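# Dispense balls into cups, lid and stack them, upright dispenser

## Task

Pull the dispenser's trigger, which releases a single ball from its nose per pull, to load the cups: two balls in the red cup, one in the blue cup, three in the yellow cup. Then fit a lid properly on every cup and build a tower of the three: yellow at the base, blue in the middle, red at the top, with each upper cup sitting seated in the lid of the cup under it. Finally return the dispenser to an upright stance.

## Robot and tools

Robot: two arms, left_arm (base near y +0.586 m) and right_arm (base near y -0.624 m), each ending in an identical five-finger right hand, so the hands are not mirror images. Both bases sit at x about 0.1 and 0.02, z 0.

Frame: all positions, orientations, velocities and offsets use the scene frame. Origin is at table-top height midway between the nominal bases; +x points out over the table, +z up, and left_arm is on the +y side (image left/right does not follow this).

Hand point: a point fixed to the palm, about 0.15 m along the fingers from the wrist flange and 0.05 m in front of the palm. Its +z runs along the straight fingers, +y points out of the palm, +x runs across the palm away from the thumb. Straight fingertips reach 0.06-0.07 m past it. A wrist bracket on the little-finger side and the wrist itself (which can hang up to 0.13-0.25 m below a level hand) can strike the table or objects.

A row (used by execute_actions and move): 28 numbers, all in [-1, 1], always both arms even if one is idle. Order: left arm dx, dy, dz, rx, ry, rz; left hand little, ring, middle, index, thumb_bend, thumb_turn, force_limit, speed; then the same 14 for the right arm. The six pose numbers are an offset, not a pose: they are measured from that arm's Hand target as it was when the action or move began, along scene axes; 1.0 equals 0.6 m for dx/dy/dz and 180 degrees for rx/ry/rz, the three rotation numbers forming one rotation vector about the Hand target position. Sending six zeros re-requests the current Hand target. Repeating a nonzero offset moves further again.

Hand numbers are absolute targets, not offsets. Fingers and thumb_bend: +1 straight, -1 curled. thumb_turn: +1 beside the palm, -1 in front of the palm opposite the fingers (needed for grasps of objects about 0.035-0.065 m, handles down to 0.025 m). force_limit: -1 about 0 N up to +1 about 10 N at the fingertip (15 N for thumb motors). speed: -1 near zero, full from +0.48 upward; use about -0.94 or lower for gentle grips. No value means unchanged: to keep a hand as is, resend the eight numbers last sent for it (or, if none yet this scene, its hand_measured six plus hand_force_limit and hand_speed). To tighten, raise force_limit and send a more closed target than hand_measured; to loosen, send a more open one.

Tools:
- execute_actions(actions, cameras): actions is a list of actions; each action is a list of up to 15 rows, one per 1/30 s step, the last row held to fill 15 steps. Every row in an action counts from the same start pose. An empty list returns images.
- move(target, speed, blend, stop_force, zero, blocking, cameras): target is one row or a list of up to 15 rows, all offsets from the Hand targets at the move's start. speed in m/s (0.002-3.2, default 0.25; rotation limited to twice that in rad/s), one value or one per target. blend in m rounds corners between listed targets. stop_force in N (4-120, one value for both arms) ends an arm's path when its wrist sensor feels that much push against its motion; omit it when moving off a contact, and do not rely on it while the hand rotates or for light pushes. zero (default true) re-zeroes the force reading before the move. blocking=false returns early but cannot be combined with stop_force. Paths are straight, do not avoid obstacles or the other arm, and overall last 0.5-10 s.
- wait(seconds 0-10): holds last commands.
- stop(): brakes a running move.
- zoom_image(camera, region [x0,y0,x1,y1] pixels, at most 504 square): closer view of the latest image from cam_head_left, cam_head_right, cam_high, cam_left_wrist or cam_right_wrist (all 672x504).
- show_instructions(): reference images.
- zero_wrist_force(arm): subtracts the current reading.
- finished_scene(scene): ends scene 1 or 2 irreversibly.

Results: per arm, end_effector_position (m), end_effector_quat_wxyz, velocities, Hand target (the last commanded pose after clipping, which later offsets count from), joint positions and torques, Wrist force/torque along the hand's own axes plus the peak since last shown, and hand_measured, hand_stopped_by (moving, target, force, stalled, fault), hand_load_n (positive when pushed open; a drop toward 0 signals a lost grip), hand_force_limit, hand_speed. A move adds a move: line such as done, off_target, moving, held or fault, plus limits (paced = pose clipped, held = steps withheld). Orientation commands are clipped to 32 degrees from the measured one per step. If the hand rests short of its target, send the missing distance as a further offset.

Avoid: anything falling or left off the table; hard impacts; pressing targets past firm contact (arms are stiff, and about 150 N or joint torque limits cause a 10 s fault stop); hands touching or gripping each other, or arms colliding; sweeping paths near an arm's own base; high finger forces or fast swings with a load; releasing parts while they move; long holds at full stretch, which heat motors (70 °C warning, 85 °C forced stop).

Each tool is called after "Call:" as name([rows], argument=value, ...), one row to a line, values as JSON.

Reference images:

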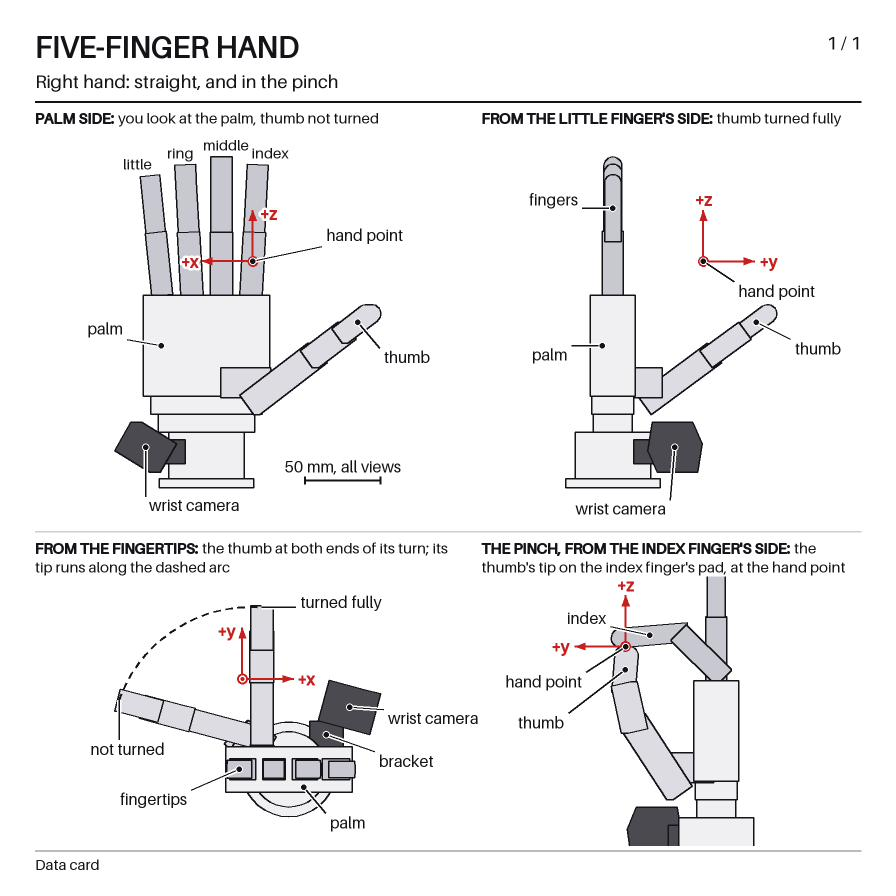

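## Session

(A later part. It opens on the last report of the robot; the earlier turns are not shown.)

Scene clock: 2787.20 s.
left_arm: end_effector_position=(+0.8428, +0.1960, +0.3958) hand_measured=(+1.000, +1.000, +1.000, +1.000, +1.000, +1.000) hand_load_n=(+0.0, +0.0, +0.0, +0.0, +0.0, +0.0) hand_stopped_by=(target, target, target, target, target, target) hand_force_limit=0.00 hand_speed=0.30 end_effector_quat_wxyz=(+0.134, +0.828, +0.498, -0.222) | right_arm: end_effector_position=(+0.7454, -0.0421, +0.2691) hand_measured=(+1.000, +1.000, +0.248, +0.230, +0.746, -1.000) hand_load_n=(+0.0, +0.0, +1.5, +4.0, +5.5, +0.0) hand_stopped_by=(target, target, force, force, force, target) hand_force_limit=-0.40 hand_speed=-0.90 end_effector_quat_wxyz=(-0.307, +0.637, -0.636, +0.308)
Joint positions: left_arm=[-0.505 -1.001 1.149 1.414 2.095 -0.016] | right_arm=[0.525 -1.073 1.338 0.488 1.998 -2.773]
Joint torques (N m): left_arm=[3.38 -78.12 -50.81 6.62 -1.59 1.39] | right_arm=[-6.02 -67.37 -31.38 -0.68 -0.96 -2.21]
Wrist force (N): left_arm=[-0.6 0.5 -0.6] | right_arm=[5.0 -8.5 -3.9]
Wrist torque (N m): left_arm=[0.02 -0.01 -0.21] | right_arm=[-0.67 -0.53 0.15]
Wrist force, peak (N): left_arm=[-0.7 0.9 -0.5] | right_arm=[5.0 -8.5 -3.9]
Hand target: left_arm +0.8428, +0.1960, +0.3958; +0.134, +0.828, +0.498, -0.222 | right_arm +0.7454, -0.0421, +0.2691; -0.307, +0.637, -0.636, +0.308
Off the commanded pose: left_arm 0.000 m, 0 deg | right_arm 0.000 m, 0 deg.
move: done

Call:
execute_actions(actions=[], cameras=["cam_right_wrist","cam_left_wrist","cam_high","cam_head_left"])

Call:
zoom_image(camera="cam_left_wrist", region=[270, 170, 410, 310])

Call:
zoom_image(camera="cam_right_wrist", region=[260, 80, 620, 340])

Scene clock: 2791.47 s.
left_arm: end_effector_position=(+0.8428, +0.1960, +0.3958) hand_measured=(+1.000, +1.000, +1.000, +1.000, +1.000, +1.000) hand_load_n=(+0.0, +0.0, +0.0, +0.0, -0.5, +0.0) hand_stopped_by=(target, target, target, target, target, target) hand_force_limit=0.00 hand_speed=0.30 end_effector_quat_wxyz=(+0.134, +0.828, +0.498, -0.222) | right_arm: end_effector_position=(+0.7454, -0.0421, +0.2691) hand_measured=(+1.000, +1.000, +0.248, +0.230, +0.746, -1.000) hand_load_n=(+0.0, +0.0, +1.5, +4.5, +5.5, +0.0) hand_stopped_by=(target, target, force, force, force, target) hand_force_limit=-0.40 hand_speed=-0.90 end_effector_quat_wxyz=(-0.307, +0.637, -0.636, +0.308)
Joint positions: left_arm=[-0.505 -1.001 1.149 1.414 2.095 -0.016] | right_arm=[0.525 -1.073 1.338 0.488 1.998 -2.773]
Joint velocities: within noise
Joint torques (N m): left_arm=[6.05 -76.78 -49.76 6.53 -1.77 1.42] | right_arm=[-4.21 -70.94 -32.39 -0.05 -0.33 -1.26]
Motor temperatures (°C): left_arm=[25 32 32 36 33 32] | right_arm=[23 32 36 30 33 31]
Wrist force (N): left_arm=[-0.6 0.4 -0.1] | right_arm=[4.8 -7.8 -3.5]
Wrist torque (N m): left_arm=[-0.02 -0.02 -0.21] | right_arm=[-0.61 -0.51 0.16]
Wrist force, peak (N): left_arm=[-0.7 0.9 -0.5] | right_arm=[4.9 -8.7 -3.6]
Hand target: left_arm +0.8428, +0.1960, +0.3958; +0.134, +0.828, +0.498, -0.222 | right_arm +0.7454, -0.0421, +0.2691; -0.307, +0.637, -0.636, +0.308
Off the commanded pose: left_arm 0.000 m, 0 deg | right_arm 0.000 m, 0 deg.
camera_calibration:
cam_left_wrist: T_world_to_cam=[[0.949539, -0.288619, -0.12278, -0.695639], [-0.0398126, -0.499199, 0.865572, -0.209279], [-0.311112, -0.817006, -0.4855, 0.729194], [0, 0, 0, 1]] pos_world=[0.879066, 0.29051, 0.449759]
cam_right_wrist: T_world_to_cam=[[-0.559708, -0.260123, -0.786805, 0.624992], [-0.56543, 0.813982, 0.133122, 0.415366], [0.605818, 0.519393, -0.602674, -0.151168], [0, 0, 0, 1]] pos_world=[0.676254, -0.0970102, 0.345348]
Images, in order (width x height): cam_head_left 672x504, cam_high 672x504, cam_left_wrist 672x504, cam_right_wrist 672x504.

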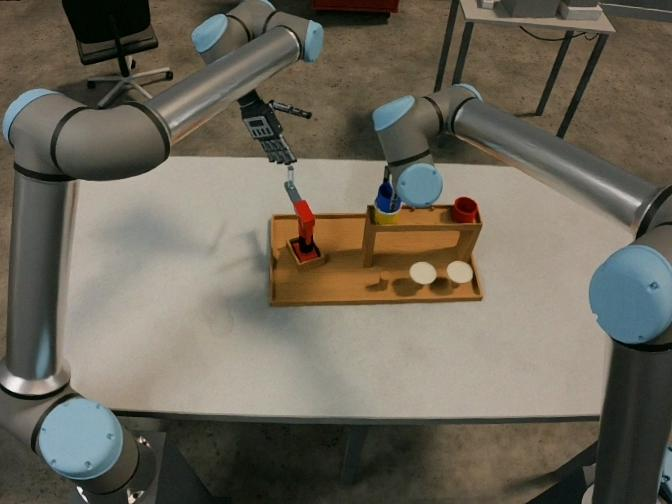

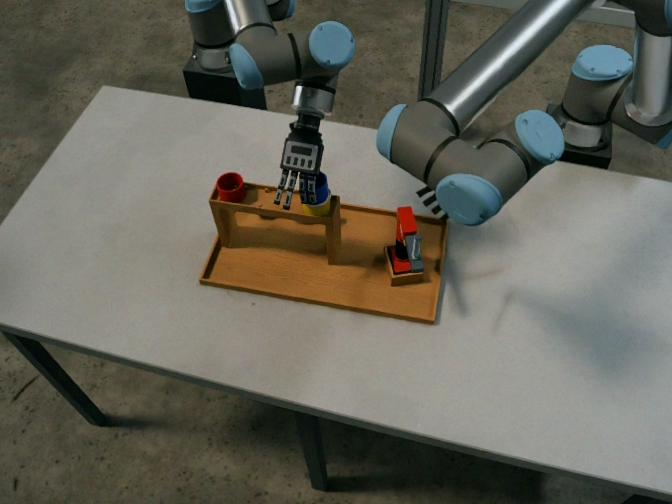

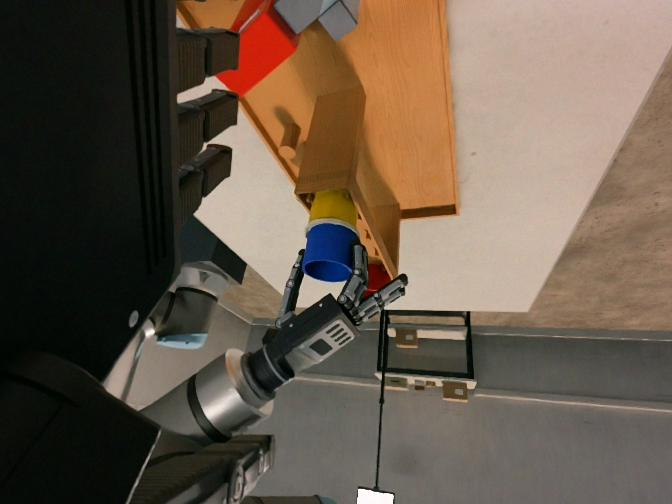

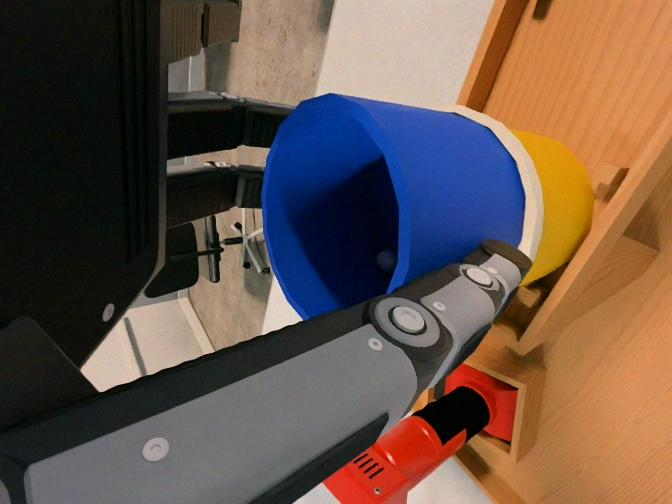

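Scaled by 3.600 from the camera's 672x504 image, which has a finer 960x720 frame.

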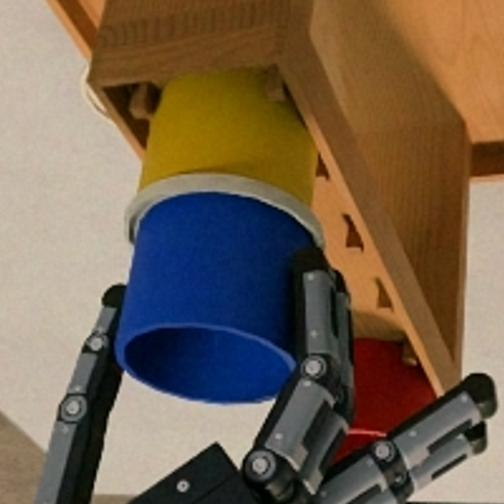

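Scaled by 1.400 from the camera's 672x504 image, which has a finer 960x720 frame.

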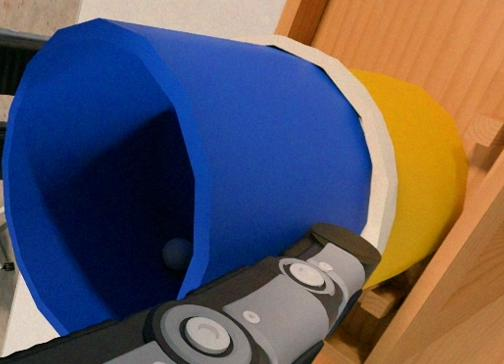

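Call:
move(target=[0,0,0,0,0,0,1,1,1,1,1,1,0,0.3,0,0,0.01,0,0,0,1,1,0.6,0.6,1,-1,-0.4,-0.8], speed=0.02)

Call:
move(target=[0,0,0,0,0,0,1,1,1,1,1,1,0,0.3,0,0,0.12,0,0,0,1,1,0.6,0.6,1,-1,-0.4,-0.8], speed=0.08, cameras=["cam_right_wrist","cam_left_wrist","cam_high","cam_head_left"])

Call:
zoom_image(camera="cam_left_wrist", region=[280, 170, 400, 290])

Call:
zoom_image(camera="cam_high", region=[280, 150, 360, 230])

Call:
zoom_image(camera="cam_head_left", region=[350, 160, 440, 230])

Scene clock: 2801.40 s.
left_arm: end_effector_position=(+0.8428, +0.1960, +0.3958) hand_measured=(+1.000, +1.000, +1.000, +1.000, +1.000, +1.000) hand_load_n=(+0.0, +0.0, +0.0, +0.0, +0.0, +0.0) hand_stopped_by=(target, target, target, target, target, target) hand_force_limit=0.00 hand_speed=0.30 end_effector_quat_wxyz=(+0.134, +0.828, +0.498, -0.222) | right_arm: end_effector_position=(+0.7454, -0.0421, +0.2751) hand_measured=(+1.000, +1.000, +0.600, +0.600, +1.000, -1.000) hand_load_n=(+0.0, +0.0, +0.0, +0.0, +0.0, +0.0) hand_stopped_by=(target, target, target, target, target, target) hand_force_limit=-0.40 hand_speed=-0.80 end_effector_quat_wxyz=(-0.307, +0.637, -0.636, +0.308)
Joint positions: left_arm=[-0.505 -1.001 1.149 1.414 2.095 -0.016] | right_arm=[0.525 -1.076 1.331 0.497 1.998 -2.773]
Joint torques (N m): left_arm=[3.4 -76.75 -50.82 6.38 -1.41 1.45] | right_arm=[3.76 -90.86 -49.16 3.96 0.59 0.54]
Wrist force (N): left_arm=[-0.7 0.5 -0.3] | right_arm=[4.8 -4.4 0.0]
Wrist torque (N m): left_arm=[-0.01 -0.01 -0.21] | right_arm=[-0.68 -0.56 0.17]
Wrist force, peak (N): left_arm=[-0.9 0.7 -0.6] | right_arm=[5.1 -8.4 -3.5]
Hand target: left_arm +0.8428, +0.1960, +0.3958; +0.134, +0.828, +0.498, -0.222 | right_arm +0.7454, -0.0421, +0.2751; -0.307, +0.637, -0.636, +0.308
Off the commanded pose: left_arm 0.000 m, 0 deg | right_arm 0.000 m, 0 deg.
move: done

Scene clock: 2802.73 s.
left_arm: end_effector_position=(+0.8428, +0.1960, +0.3958) hand_measured=(+1.000, +1.000, +1.000, +1.000, +1.000, +1.000) hand_load_n=(+0.0, +0.0, +0.0, +0.0, +0.0, +0.0) hand_stopped_by=(target, target, target, target, target, target) hand_force_limit=0.00 hand_speed=0.30 end_effector_quat_wxyz=(+0.134, +0.828, +0.498, -0.222) | right_arm: end_effector_position=(+0.7454, -0.0421, +0.3471) hand_measured=(+1.000, +1.000, +0.600, +0.600, +1.000, -1.000) hand_load_n=(+0.0, -0.5, +0.0, +0.0, +0.0, +0.0) hand_stopped_by=(target, target, target, target, target, target) hand_force_limit=-0.40 hand_speed=-0.80 end_effector_quat_wxyz=(-0.307, +0.637, -0.636, +0.308)
Joint positions: left_arm=[-0.505 -1.001 1.149 1.414 2.095 -0.016] | right_arm=[0.525 -1.1 1.239 0.613 1.998 -2.773]
Joint torques (N m): left_arm=[5.55 -77.64 -50.61 6.21 -1.81 1.25] | right_arm=[-4.3 -87.92 -49.46 4.29 -1.62 0.83]
Wrist force (N): left_arm=[-0.5 0.5 -0.6] | right_arm=[4.3 -4.0 0.3]
Wrist torque (N m): left_arm=[0.02 -0.03 -0.20] | right_arm=[-0.65 -0.45 0.19]
Wrist force, peak (N): left_arm=[-0.7 0.9 -0.6] | right_arm=[4.2 -4.9 -0.2]
Hand target: left_arm +0.8428, +0.1960, +0.3958; +0.134, +0.828, +0.498, -0.222 | right_arm +0.7454, -0.0421, +0.3471; -0.307, +0.637, -0.636, +0.308
Off the commanded pose: left_arm 0.000 m, 0 deg | right_arm 0.000 m, 0 deg.
move: done
camera_calibration:
cam_left_wrist: T_world_to_cam=[[0.949539, -0.288619, -0.12278, -0.695639], [-0.0398126, -0.499199, 0.865572, -0.209279], [-0.311112, -0.817006, -0.4855, 0.729194], [0, 0, 0, 1]] pos_world=[0.879066, 0.29051, 0.449759]
cam_right_wrist: T_world_to_cam=[[-0.559667, -0.260261, -0.786789, 0.686314], [-0.56554, 0.813918, 0.13305, 0.40508], [0.605754, 0.519425, -0.602711, -0.104098], [0, 0, 0, 1]] pos_world=[0.676254, -0.0970099, 0.423348]
Images, in order (width x height): cam_head_left 672x504, cam_high 672x504, cam_left_wrist 672x504, cam_right_wrist 672x504.

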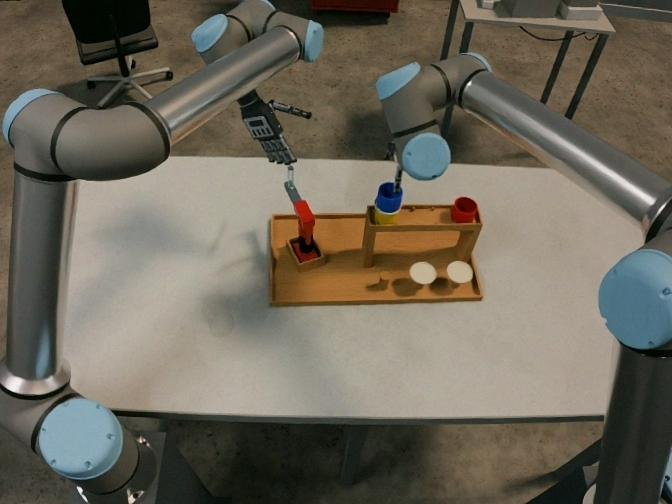

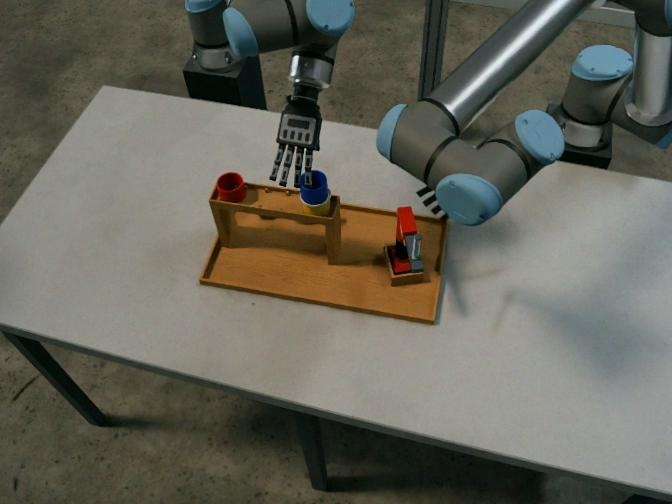

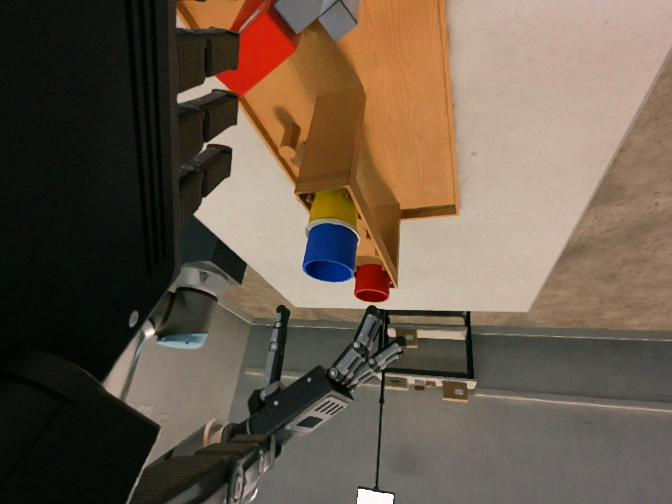

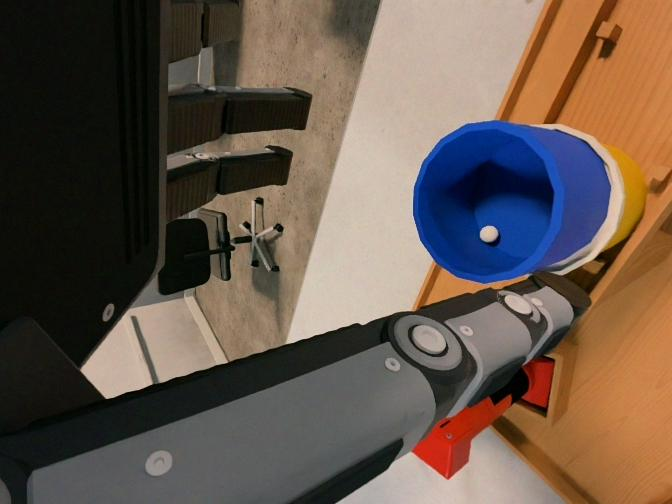

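Scaled by 4.200 from the camera's 672x504 image, which has a finer 960x720 frame.

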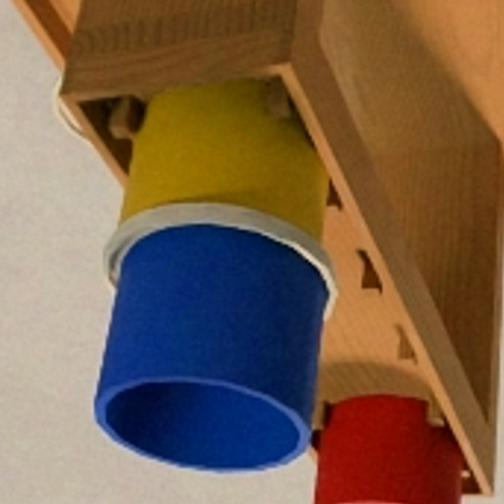

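Scaled by 6.300 from the camera's 672x504 image, which has a finer 960x720 frame.

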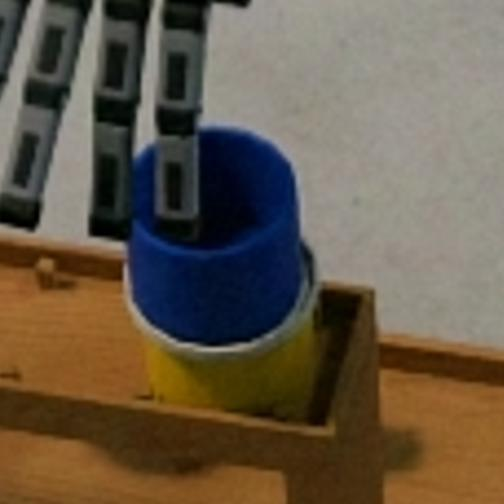

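Scaled by 5.600 from the camera's 672x504 image, which has a finer 960x720 frame.

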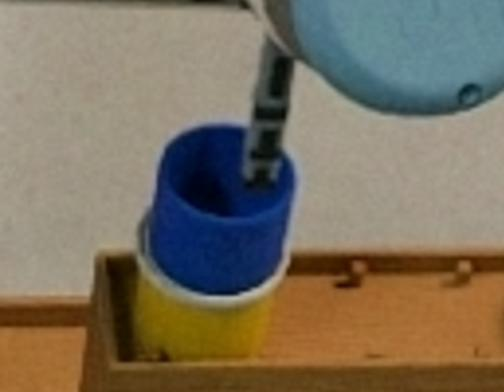

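Call:
move([
  [0,0,0,0,0,0,1,1,1,1,1,1,0,0.3,0,0,0.0715,0,0,0,1,1,0.6,0.6,1,-1,0,0.2],
  [0,0,0,0,0,0,1,1,1,1,1,1,0,0.3,-0.2757,-0.1832,0.0715,0,0,0,1,1,0.6,0.6,1,-1,0,0.2],
  [0,0,0,0,0,0,1,1,1,1,1,1,0,0.3,-0.2757,-0.1832,-0.3285,0,0,0,1,1,0.6,0.6,1,-1,0,0.2],
  [0,0,0,0,0,0,1,1,1,1,1,1,0,0.3,-0.1807,-0.1832,-0.3785,0,0,0,1,1,0.6,0.6,1,-1,0,0.2],
], speed=[0.15,0.3,0.25,0.15], blend=[0.02,0.03,0.03,0], cameras=["cam_right_wrist","cam_left_wrist"])

Scene clock: 2821.77 s.
left_arm: end_effector_position=(+0.8428, +0.1960, +0.3958) hand_measured=(+1.000, +1.000, +1.000, +1.000, +1.000, +1.000) hand_load_n=(+0.0, +0.5, +0.0, +0.0, +0.0, +0.0) hand_stopped_by=(target, target, target, target, target, target) hand_force_limit=0.00 hand_speed=0.30 end_effector_quat_wxyz=(+0.134, +0.828, +0.498, -0.222) | right_arm: end_effector_position=(+0.6369, -0.1521, +0.1201) hand_measured=(+1.000, +1.000, +0.600, +0.600, +1.000, -1.000) hand_load_n=(+0.0, +0.0, +0.0, +0.0, +0.0, +0.0) hand_stopped_by=(target, target, target, target, target, target) hand_force_limit=0.00 hand_speed=0.20 end_effector_quat_wxyz=(-0.307, +0.637, -0.636, +0.308)
Joint positions: left_arm=[-0.505 -1.001 1.149 1.414 2.095 -0.016] | right_arm=[0.467 -1.208 1.827 0.116 1.955 -2.816]
Joint torques (N m): left_arm=[5.56 -78.69 -50.6 6.03 -1.62 1.21] | right_arm=[-10.16 -53.88 -42.35 -1.32 -2.87 -3.26]
Wrist force (N): left_arm=[-0.7 0.3 -0.5] | right_arm=[4.4 -4.1 -0.1]
Wrist torque (N m): left_arm=[-0.01 0.00 -0.21] | right_arm=[-0.73 -0.51 0.22]
Wrist force, peak (N): left_arm=[-1.1 0.5 -0.6] | right_arm=[5.3 -4.3 -1.8]
Hand target: left_arm +0.8428, +0.1960, +0.3958; +0.134, +0.828, +0.498, -0.222 | right_arm +0.6370, -0.1521, +0.1200; -0.307, +0.637, -0.636, +0.308
Off the commanded pose: left_arm 0.000 m, 0 deg | right_arm 0.000 m, 0 deg.
move: done
camera_calibration:
cam_left_wrist: T_world_to_cam=[[0.949539, -0.288619, -0.12278, -0.695639], [-0.0398126, -0.499199, 0.865572, -0.209279], [-0.311112, -0.817006, -0.4855, 0.729194], [0, 0, 0, 1]] pos_world=[0.879066, 0.29051, 0.449759]
cam_right_wrist: T_world_to_cam=[[-0.559708, -0.260123, -0.786805, 0.418386], [-0.56543, 0.813982, 0.133122, 0.463252], [0.605818, 0.519393, -0.602674, -0.118094], [0, 0, 0, 1]] pos_world=[0.567654, -0.20691, 0.196348]
Images, in order (width x height): cam_left_wrist 672x504, cam_right_wrist 672x504.

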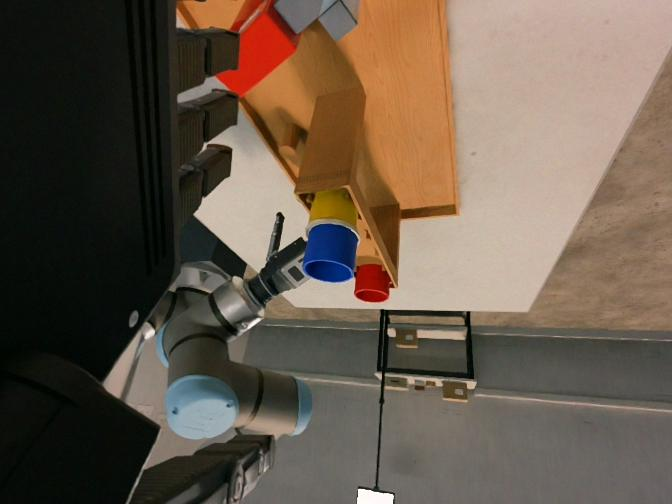

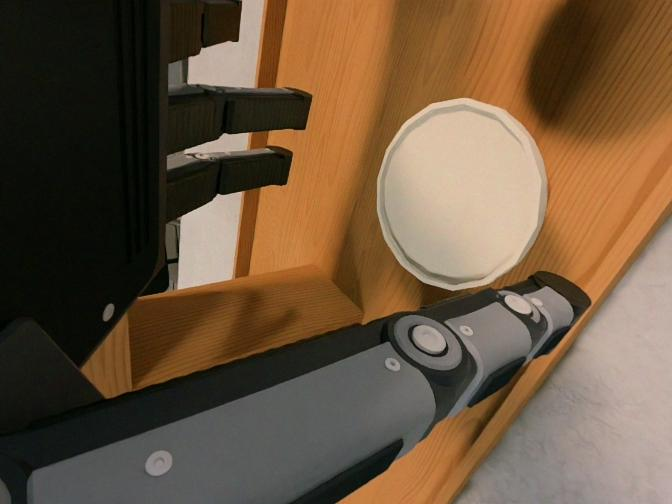

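Call:
move(target=[0,0,0,0,0,0,1,1,1,1,1,1,0,0.3,0.0092,-0.0018,-0.0835,0,0,0,1,1,0.6,0.6,1,-1,0,0.2], speed=0.06, stop_force=5, cameras=["cam_right_wrist"])

Call:
move(target=[0,0,0,0,0,0,1,1,1,1,1,1,0,0.3,0,0,0,0,0,0,1,1,0.2,0.2,0.6,-1,-0.5,-0.9], cameras=["cam_right_wrist"])

Call:
zoom_image(camera="cam_right_wrist", region=[160, 50, 560, 350])

Scene clock: 2832.90 s.
left_arm: end_effector_position=(+0.8428, +0.1960, +0.3958) hand_measured=(+1.000, +1.000, +1.000, +1.000, +1.000, +1.000) hand_load_n=(+0.0, +0.0, +0.0, +0.0, +0.0, +0.0) hand_stopped_by=(target, target, target, target, target, target) hand_force_limit=0.00 hand_speed=0.30 end_effector_quat_wxyz=(+0.134, +0.828, +0.498, -0.222) | right_arm: end_effector_position=(+0.6425, -0.1531, +0.0699) hand_measured=(+1.000, +1.000, +0.600, +0.600, +1.000, -1.000) hand_load_n=(+0.0, +0.0, +0.0, +0.0, +0.0, +0.0) hand_stopped_by=(target, target, target, target, target, target) hand_force_limit=0.00 hand_speed=0.20 end_effector_quat_wxyz=(-0.307, +0.637, -0.636, +0.308)
Joint positions: left_arm=[-0.505 -1.001 1.149 1.414 2.095 -0.016] | right_arm=[0.461 -1.152 1.852 0.033 1.95 -2.821]
Joint torques (N m): left_arm=[4 -78.54 -49.64 6.32 -1.62 0.95] | right_arm=[-11.66 -56.73 -25.31 -1.15 -2.27 -3.2]
Wrist force (N): left_arm=[-0.7 0.3 -0.7] | right_arm=[4.2 -4.6 -0.1]
Wrist torque (N m): left_arm=[-0.01 0.00 -0.22] | right_arm=[-0.77 -0.51 0.17]
Wrist force, peak (N): left_arm=[-1.0 0.6 -0.5] | right_arm=[4.5 -4.7 0.1]
Hand target: left_arm +0.8428, +0.1960, +0.3958; +0.134, +0.828, +0.498, -0.222 | right_arm +0.6425, -0.1531, +0.0699; -0.307, +0.637, -0.636, +0.308
Off the commanded pose: left_arm 0.000 m, 0 deg | right_arm 0.000 m, 0 deg.
move: done
camera_calibration:
cam_right_wrist: T_world_to_cam=[[-0.559708, -0.260123, -0.786805, 0.381871], [-0.56543, 0.813982, 0.133122, 0.47404], [0.605818, 0.519393, -0.602674, -0.15117], [0, 0, 0, 1]] pos_world=[0.573354, -0.20801, 0.146248]
Images, in order (width x height): cam_right_wrist 672x504.

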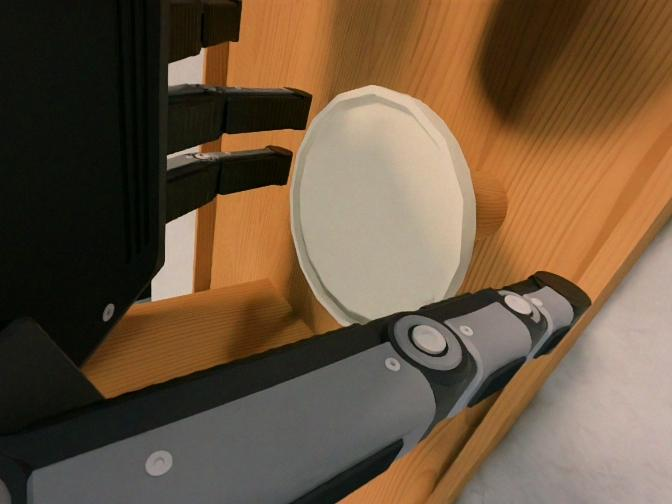

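Scene clock: 2834.40 s.
left_arm: end_effector_position=(+0.8428, +0.1960, +0.3958) hand_measured=(+1.000, +1.000, +1.000, +1.000, +1.000, +1.000) hand_load_n=(+0.0, +0.0, +0.0, +0.0, -0.5, +0.0) hand_stopped_by=(target, target, target, target, target, target) hand_force_limit=0.00 hand_speed=0.30 end_effector_quat_wxyz=(+0.134, +0.828, +0.498, -0.222) | right_arm: end_effector_position=(+0.6425, -0.1531, +0.0699) hand_measured=(+1.000, +1.000, +0.258, +0.266, +0.832, -1.000) hand_load_n=(+0.0, +0.0, +3.5, +1.5, +6.0, +0.5) hand_stopped_by=(target, target, force, force, force, target) hand_force_limit=-0.50 hand_speed=-0.90 end_effector_quat_wxyz=(-0.307, +0.637, -0.636, +0.308)
Joint positions: left_arm=[-0.505 -1.001 1.149 1.414 2.095 -0.016] | right_arm=[0.461 -1.152 1.852 0.033 1.95 -2.821]
Joint torques (N m): left_arm=[7.8 -79.12 -49.36 6.2 -1.5 1.31] | right_arm=[-12.31 -56.1 -24.5 -0.48 -2.36 -3.56]
Wrist force (N): left_arm=[-0.8 0.5 -0.2] | right_arm=[3.9 -4.9 -0.8]
Wrist torque (N m): left_arm=[0.00 0.01 -0.22] | right_arm=[-0.71 -0.45 0.15]
Wrist force, peak (N): left_arm=[-0.9 0.5 -0.8] | right_arm=[4.5 -4.9 -0.6]
Hand target: left_arm +0.8428, +0.1960, +0.3958; +0.134, +0.828, +0.498, -0.222 | right_arm +0.6425, -0.1531, +0.0699; -0.307, +0.637, -0.636, +0.308
Off the commanded pose: left_arm 0.000 m, 0 deg | right_arm 0.000 m, 0 deg.
move: done
camera_calibration:
cam_right_wrist: T_world_to_cam=[[-0.559708, -0.260123, -0.786805, 0.381793], [-0.56543, 0.813982, 0.133122, 0.474053], [0.605818, 0.519393, -0.602674, -0.15123], [0, 0, 0, 1]] pos_world=[0.573354, -0.20801, 0.146148]
Images, in order (width x height): cam_right_wrist 672x504.

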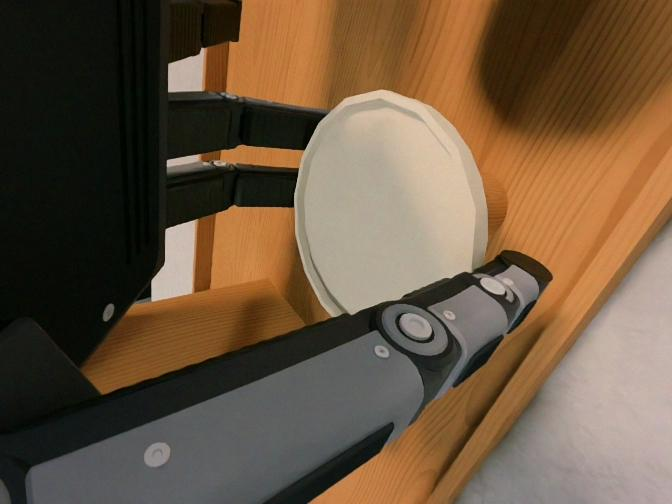

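Scaled by 1.260 from the camera's 672x504 image, which has a finer 960x720 frame.

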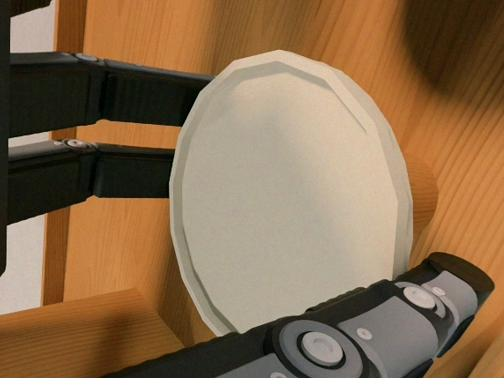

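Call:
move([
  [0,0,0,0,0,0,1,1,1,1,1,1,0,0.3,0,0,0.05,0,0,0,1,1,0.2,0.2,0.6,-1,-0.5,-0.9],
  [0,0,0,0,0,0,1,1,1,1,1,1,0,0.3,-0.1125,0,0.07,0,0,0,1,1,0.2,0.2,0.6,-1,-0.5,-0.9],
  [0,0,0,0,0,0,1,1,1,1,1,1,0,0.3,-0.1125,0,0.5,0,0,0,1,1,0.2,0.2,0.6,-1,-0.5,-0.9],
  [0,0,0,0,0,0,1,1,1,1,1,1,0,0.3,0.1542,0.1857,0.5,0,0,0,1,1,0.2,0.2,0.6,-1,-0.5,-0.9],
  [0,0,0,0,0,0,1,1,1,1,1,1,0,0.3,0.1725,0.1857,0.4168,0,0,0,1,1,0.2,0.2,0.6,-1,-0.5,-0.9],
], speed=[0.06,0.12,0.2,0.2,0.1], blend=[0.005,0.015,0.03,0.01,0], cameras=["all"])

Call:
zoom_image(camera="cam_left_wrist", region=[270, 190, 410, 330])

Call:
zoom_image(camera="cam_high", region=[280, 130, 360, 230])

Call:
zoom_image(camera="cam_head_left", region=[350, 130, 440, 220])

Call:
zoom_image(camera="cam_head_right", region=[335, 130, 425, 220])

Scene clock: 2859.63 s.
left_arm: end_effector_position=(+0.8428, +0.1960, +0.3958) hand_measured=(+1.000, +1.000, +1.000, +1.000, +1.000, +1.000) hand_load_n=(+0.0, +0.0, +0.0, +0.0, +0.0, +0.0) hand_stopped_by=(target, target, target, target, target, target) hand_force_limit=0.00 hand_speed=0.30 end_effector_quat_wxyz=(+0.134, +0.828, +0.498, -0.222) | right_arm: end_effector_position=(+0.7460, -0.0417, +0.3201) hand_measured=(+1.000, +1.000, +0.258, +0.266, +0.832, -1.000) hand_load_n=(+0.0, +0.0, +3.5, +1.5, +5.5, +0.5) hand_stopped_by=(target, target, force, force, force, target) hand_force_limit=-0.50 hand_speed=-0.90 end_effector_quat_wxyz=(-0.307, +0.637, -0.636, +0.308)
Joint positions: left_arm=[-0.505 -1.001 1.149 1.414 2.095 -0.016] | right_arm=[0.526 -1.091 1.273 0.57 1.998 -2.773]
Joint torques (N m): left_arm=[3.97 -76.81 -48.23 6.38 -1.53 0.99] | right_arm=[-12.98 -73.64 -33.31 -1.2 -2.06 -3.25]
Wrist force (N): left_arm=[-0.6 0.4 -0.7] | right_arm=[4.4 -4.0 0.1]
Wrist torque (N m): left_arm=[0.00 -0.01 -0.21] | right_arm=[-0.63 -0.49 0.21]
Wrist force, peak (N): left_arm=[-0.9 0.7 -0.6] | right_arm=[4.3 -5.4 -0.9]
Hand target: left_arm +0.8428, +0.1960, +0.3958; +0.134, +0.828, +0.498, -0.222 | right_arm +0.7460, -0.0417, +0.3200; -0.307, +0.637, -0.636, +0.308
Off the commanded pose: left_arm 0.000 m, 0 deg | right_arm 0.000 m, 0 deg.
move: done
camera_calibration:
cam_left_wrist: T_world_to_cam=[[0.949539, -0.288619, -0.12278, -0.695639], [-0.0398126, -0.499199, 0.865572, -0.209279], [-0.311112, -0.817006, -0.4855, 0.729194], [0, 0, 0, 1]] pos_world=[0.879066, 0.29051, 0.449759]
cam_right_wrist: T_world_to_cam=[[-0.559708, -0.260123, -0.786805, 0.665503], [-0.56543, 0.813982, 0.133122, 0.408534], [0.605818, 0.519393, -0.602674, -0.120943], [0, 0, 0, 1]] pos_world=[0.676754, -0.0966102, 0.396348]

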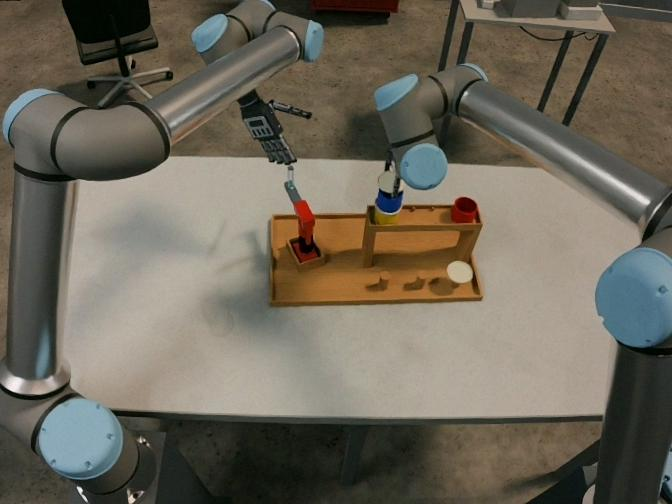

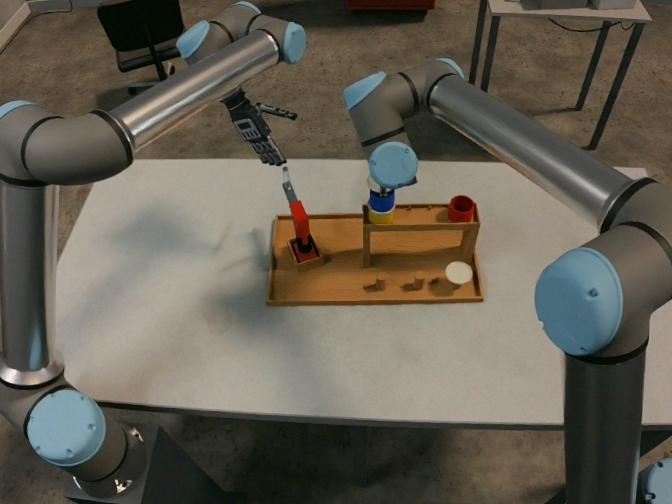

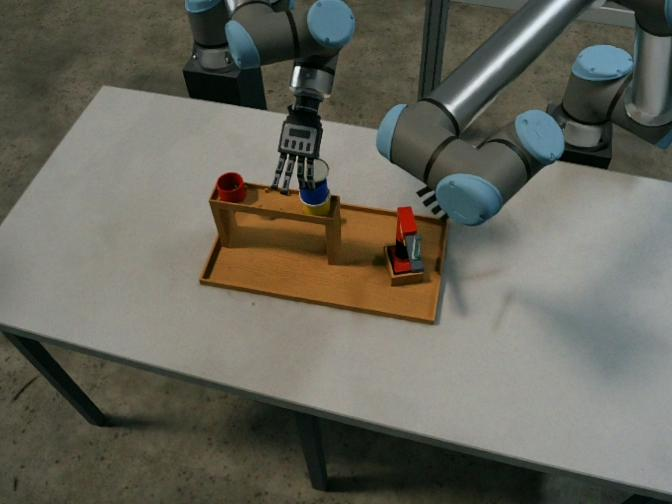

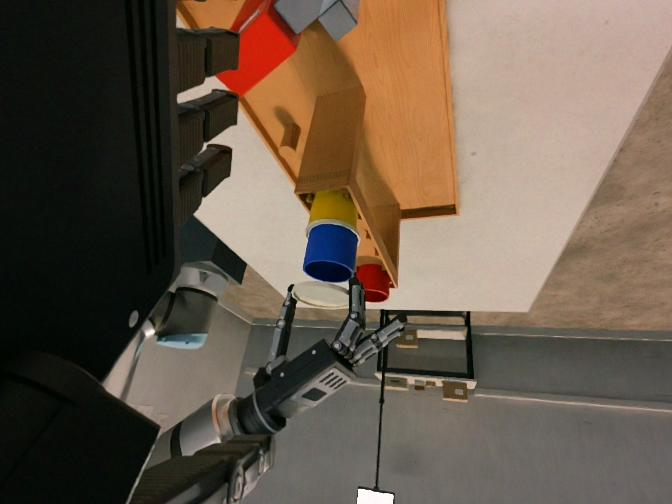

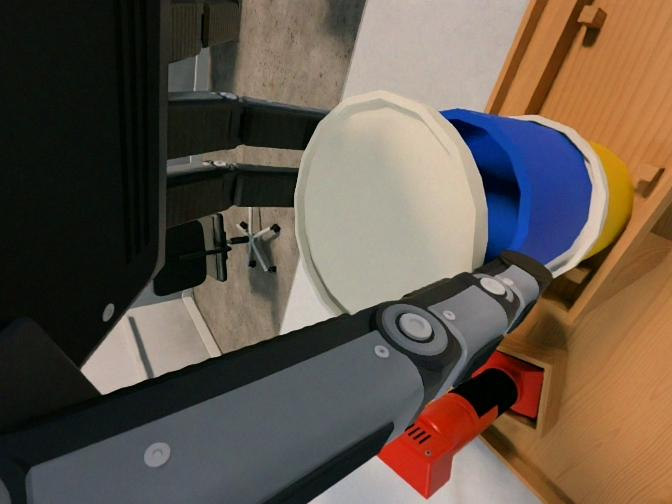

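Scaled by 3.600 from the camera's 672x504 image, which has a finer 960x720 frame.

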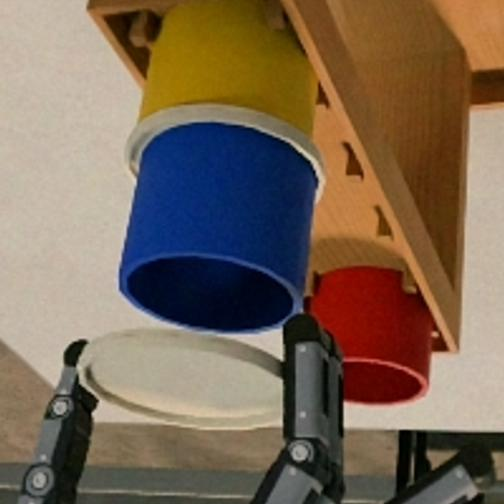

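Scaled by 5.040 from the camera's 672x504 image, which has a finer 960x720 frame.

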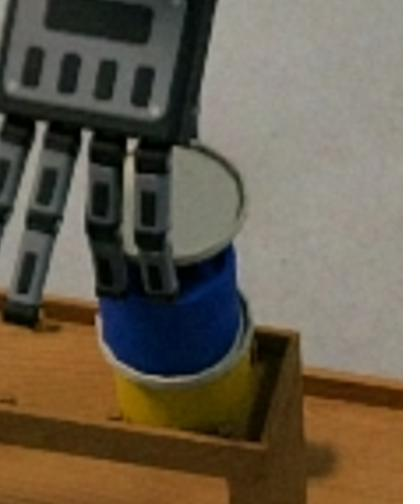

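Scaled by 5.600 from the camera's 672x504 image, which has a finer 960x720 frame.

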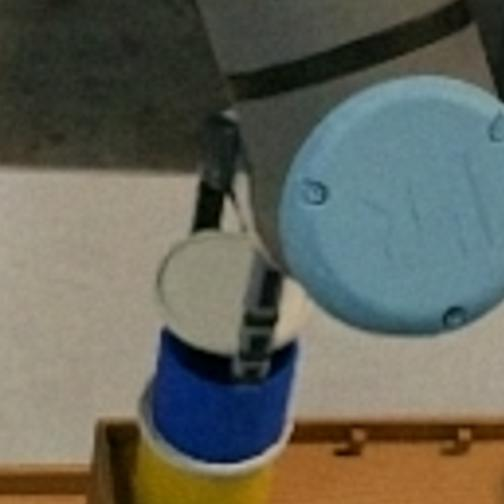

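Scaled by 5.600 from the camera's 672x504 image, which has a finer 960x720 frame.

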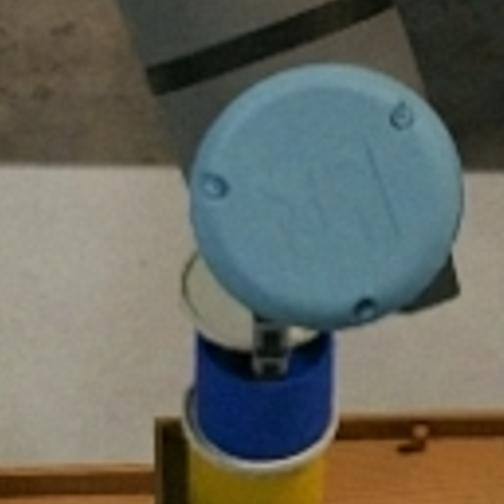

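Call:
move([
  [0,0,0,0,0,0,1,1,1,1,1,1,0,0.3,0.0058,0.0008,0,0,0,0,1,1,0.2,0.2,0.6,-1,-0.5,-0.9],
  [0,0,0,0,0,0,1,1,1,1,1,1,0,0.3,0.0058,0.0008,-0.0483,0,0,0,1,1,0.2,0.2,0.6,-1,-0.5,-0.9],
], speed=0.015, stop_force=4, cameras=["cam_left_wrist","cam_high","cam_head_left","cam_right_wrist"])

Call:
zoom_image(camera="cam_left_wrist", region=[270, 190, 410, 330])

Call:
zoom_image(camera="cam_high", region=[290, 150, 340, 210])

Call:
zoom_image(camera="cam_head_left", region=[365, 160, 415, 220])

Scene clock: 2882.67 s.
left_arm: end_effector_position=(+0.8428, +0.1960, +0.3958) hand_measured=(+1.000, +1.000, +1.000, +1.000, +1.000, +1.000) hand_load_n=(+0.0, +0.0, +0.0, +0.0, +0.0, +0.0) hand_stopped_by=(target, target, target, target, target, target) hand_force_limit=0.00 hand_speed=0.30 end_effector_quat_wxyz=(+0.134, +0.828, +0.498, -0.222) | right_arm: end_effector_position=(+0.7495, -0.0412, +0.2910) hand_measured=(+1.000, +1.000, +0.258, +0.266, +0.832, -1.000) hand_load_n=(+0.0, +0.0, +2.0, +0.5, +3.5, +0.0) hand_stopped_by=(target, target, force, force, force, target) hand_force_limit=-0.50 hand_speed=-0.90 end_effector_quat_wxyz=(-0.307, +0.637, -0.636, +0.308)
Joint positions: left_arm=[-0.505 -1.001 1.149 1.414 2.095 -0.016] | right_arm=[0.524 -1.076 1.303 0.525 1.997 -2.775]
Joint torques (N m): left_arm=[5.26 -77.38 -47.31 6.53 -1.39 0.75] | right_arm=[-12.29 -69.63 -34.02 -0.91 -2.42 -2.84]
Wrist force (N): left_arm=[-0.8 0.3 -0.6] | right_arm=[5.2 -5.7 -2.5]
Wrist torque (N m): left_arm=[0.00 0.01 -0.22] | right_arm=[-0.73 -0.48 0.16]
Wrist force, peak (N): left_arm=[-1.0 0.6 -0.7] | right_arm=[5.3 -5.8 -2.8]
Hand target: left_arm +0.8428, +0.1960, +0.3958; +0.134, +0.828, +0.498, -0.222 | right_arm +0.7495, -0.0412, +0.2910; -0.307, +0.637, -0.636, +0.308
Off the commanded pose: left_arm 0.000 m, 0 deg | right_arm 0.000 m, 0 deg.
move: done
camera_calibration:
cam_left_wrist: T_world_to_cam=[[0.949539, -0.288619, -0.12278, -0.695639], [-0.0398126, -0.499199, 0.865572, -0.209279], [-0.311112, -0.817006, -0.4855, 0.729194], [0, 0, 0, 1]] pos_world=[0.879066, 0.29051, 0.449759]
cam_right_wrist: T_world_to_cam=[[-0.559708, -0.260123, -0.786805, 0.644775], [-0.56543, 0.813982, 0.133122, 0.413966], [0.605818, 0.519393, -0.602674, -0.1408], [0, 0, 0, 1]] pos_world=[0.680254, -0.0961102, 0.367348]
Images, in order (width x height): cam_head_left 672x504, cam_high 672x504, cam_left_wrist 672x504, cam_right_wrist 672x504.

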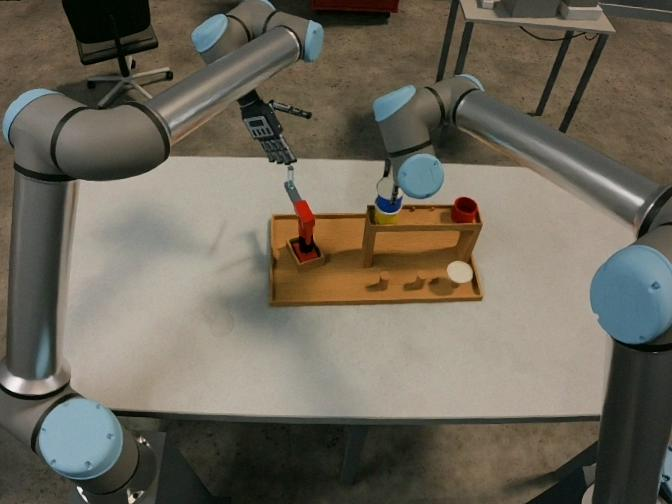

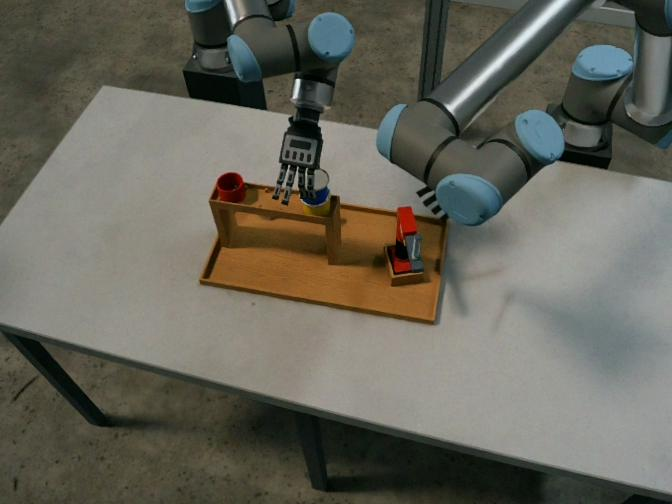

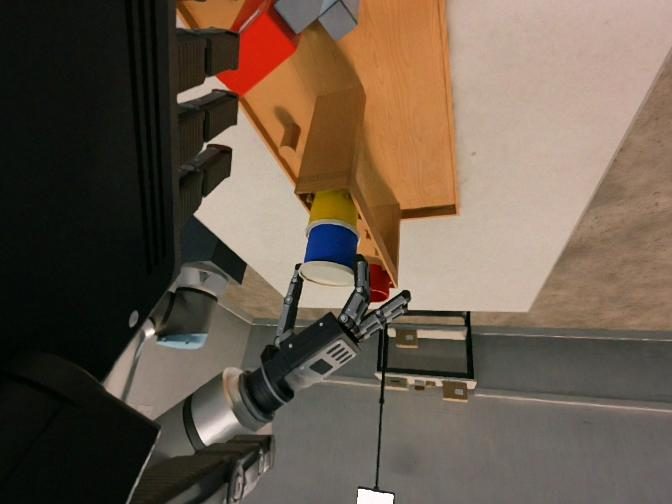

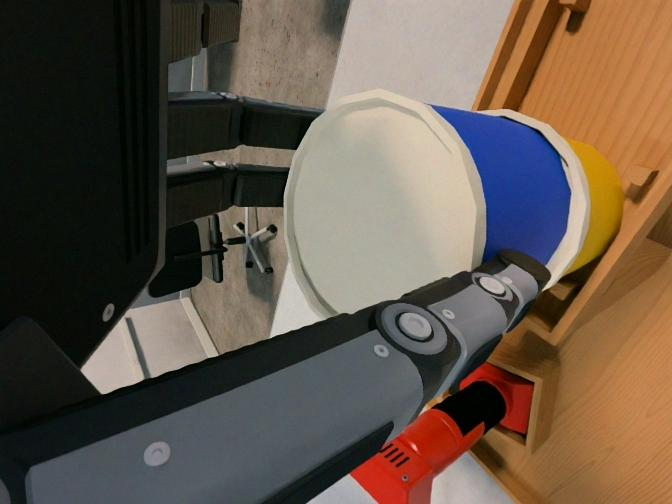

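Scaled by 3.600 from the camera's 672x504 image, which has a finer 960x720 frame.

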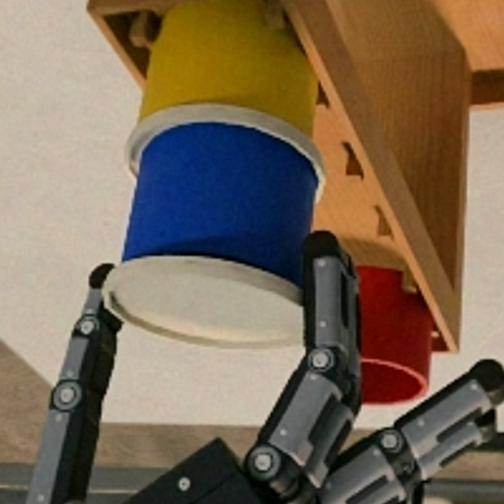

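Scaled by 8.400 from the camera's 672x504 image, which has a finer 960x720 frame.

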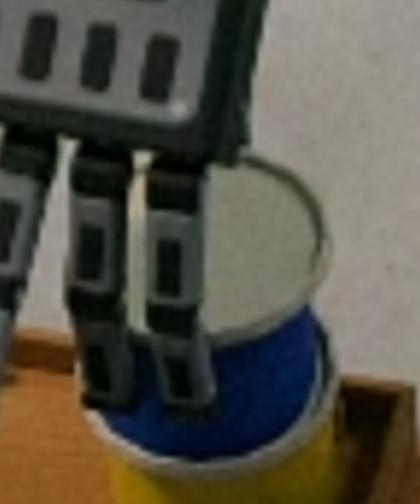

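Scaled by 8.400 from the camera's 672x504 image, which has a finer 960x720 frame.

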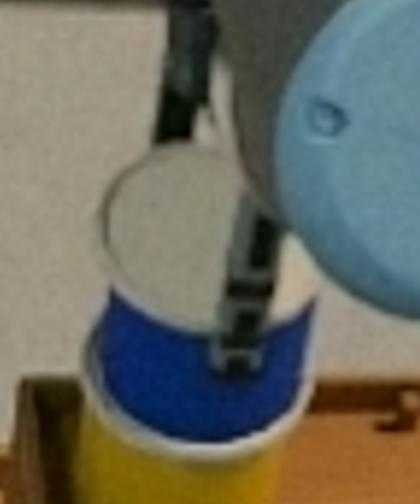

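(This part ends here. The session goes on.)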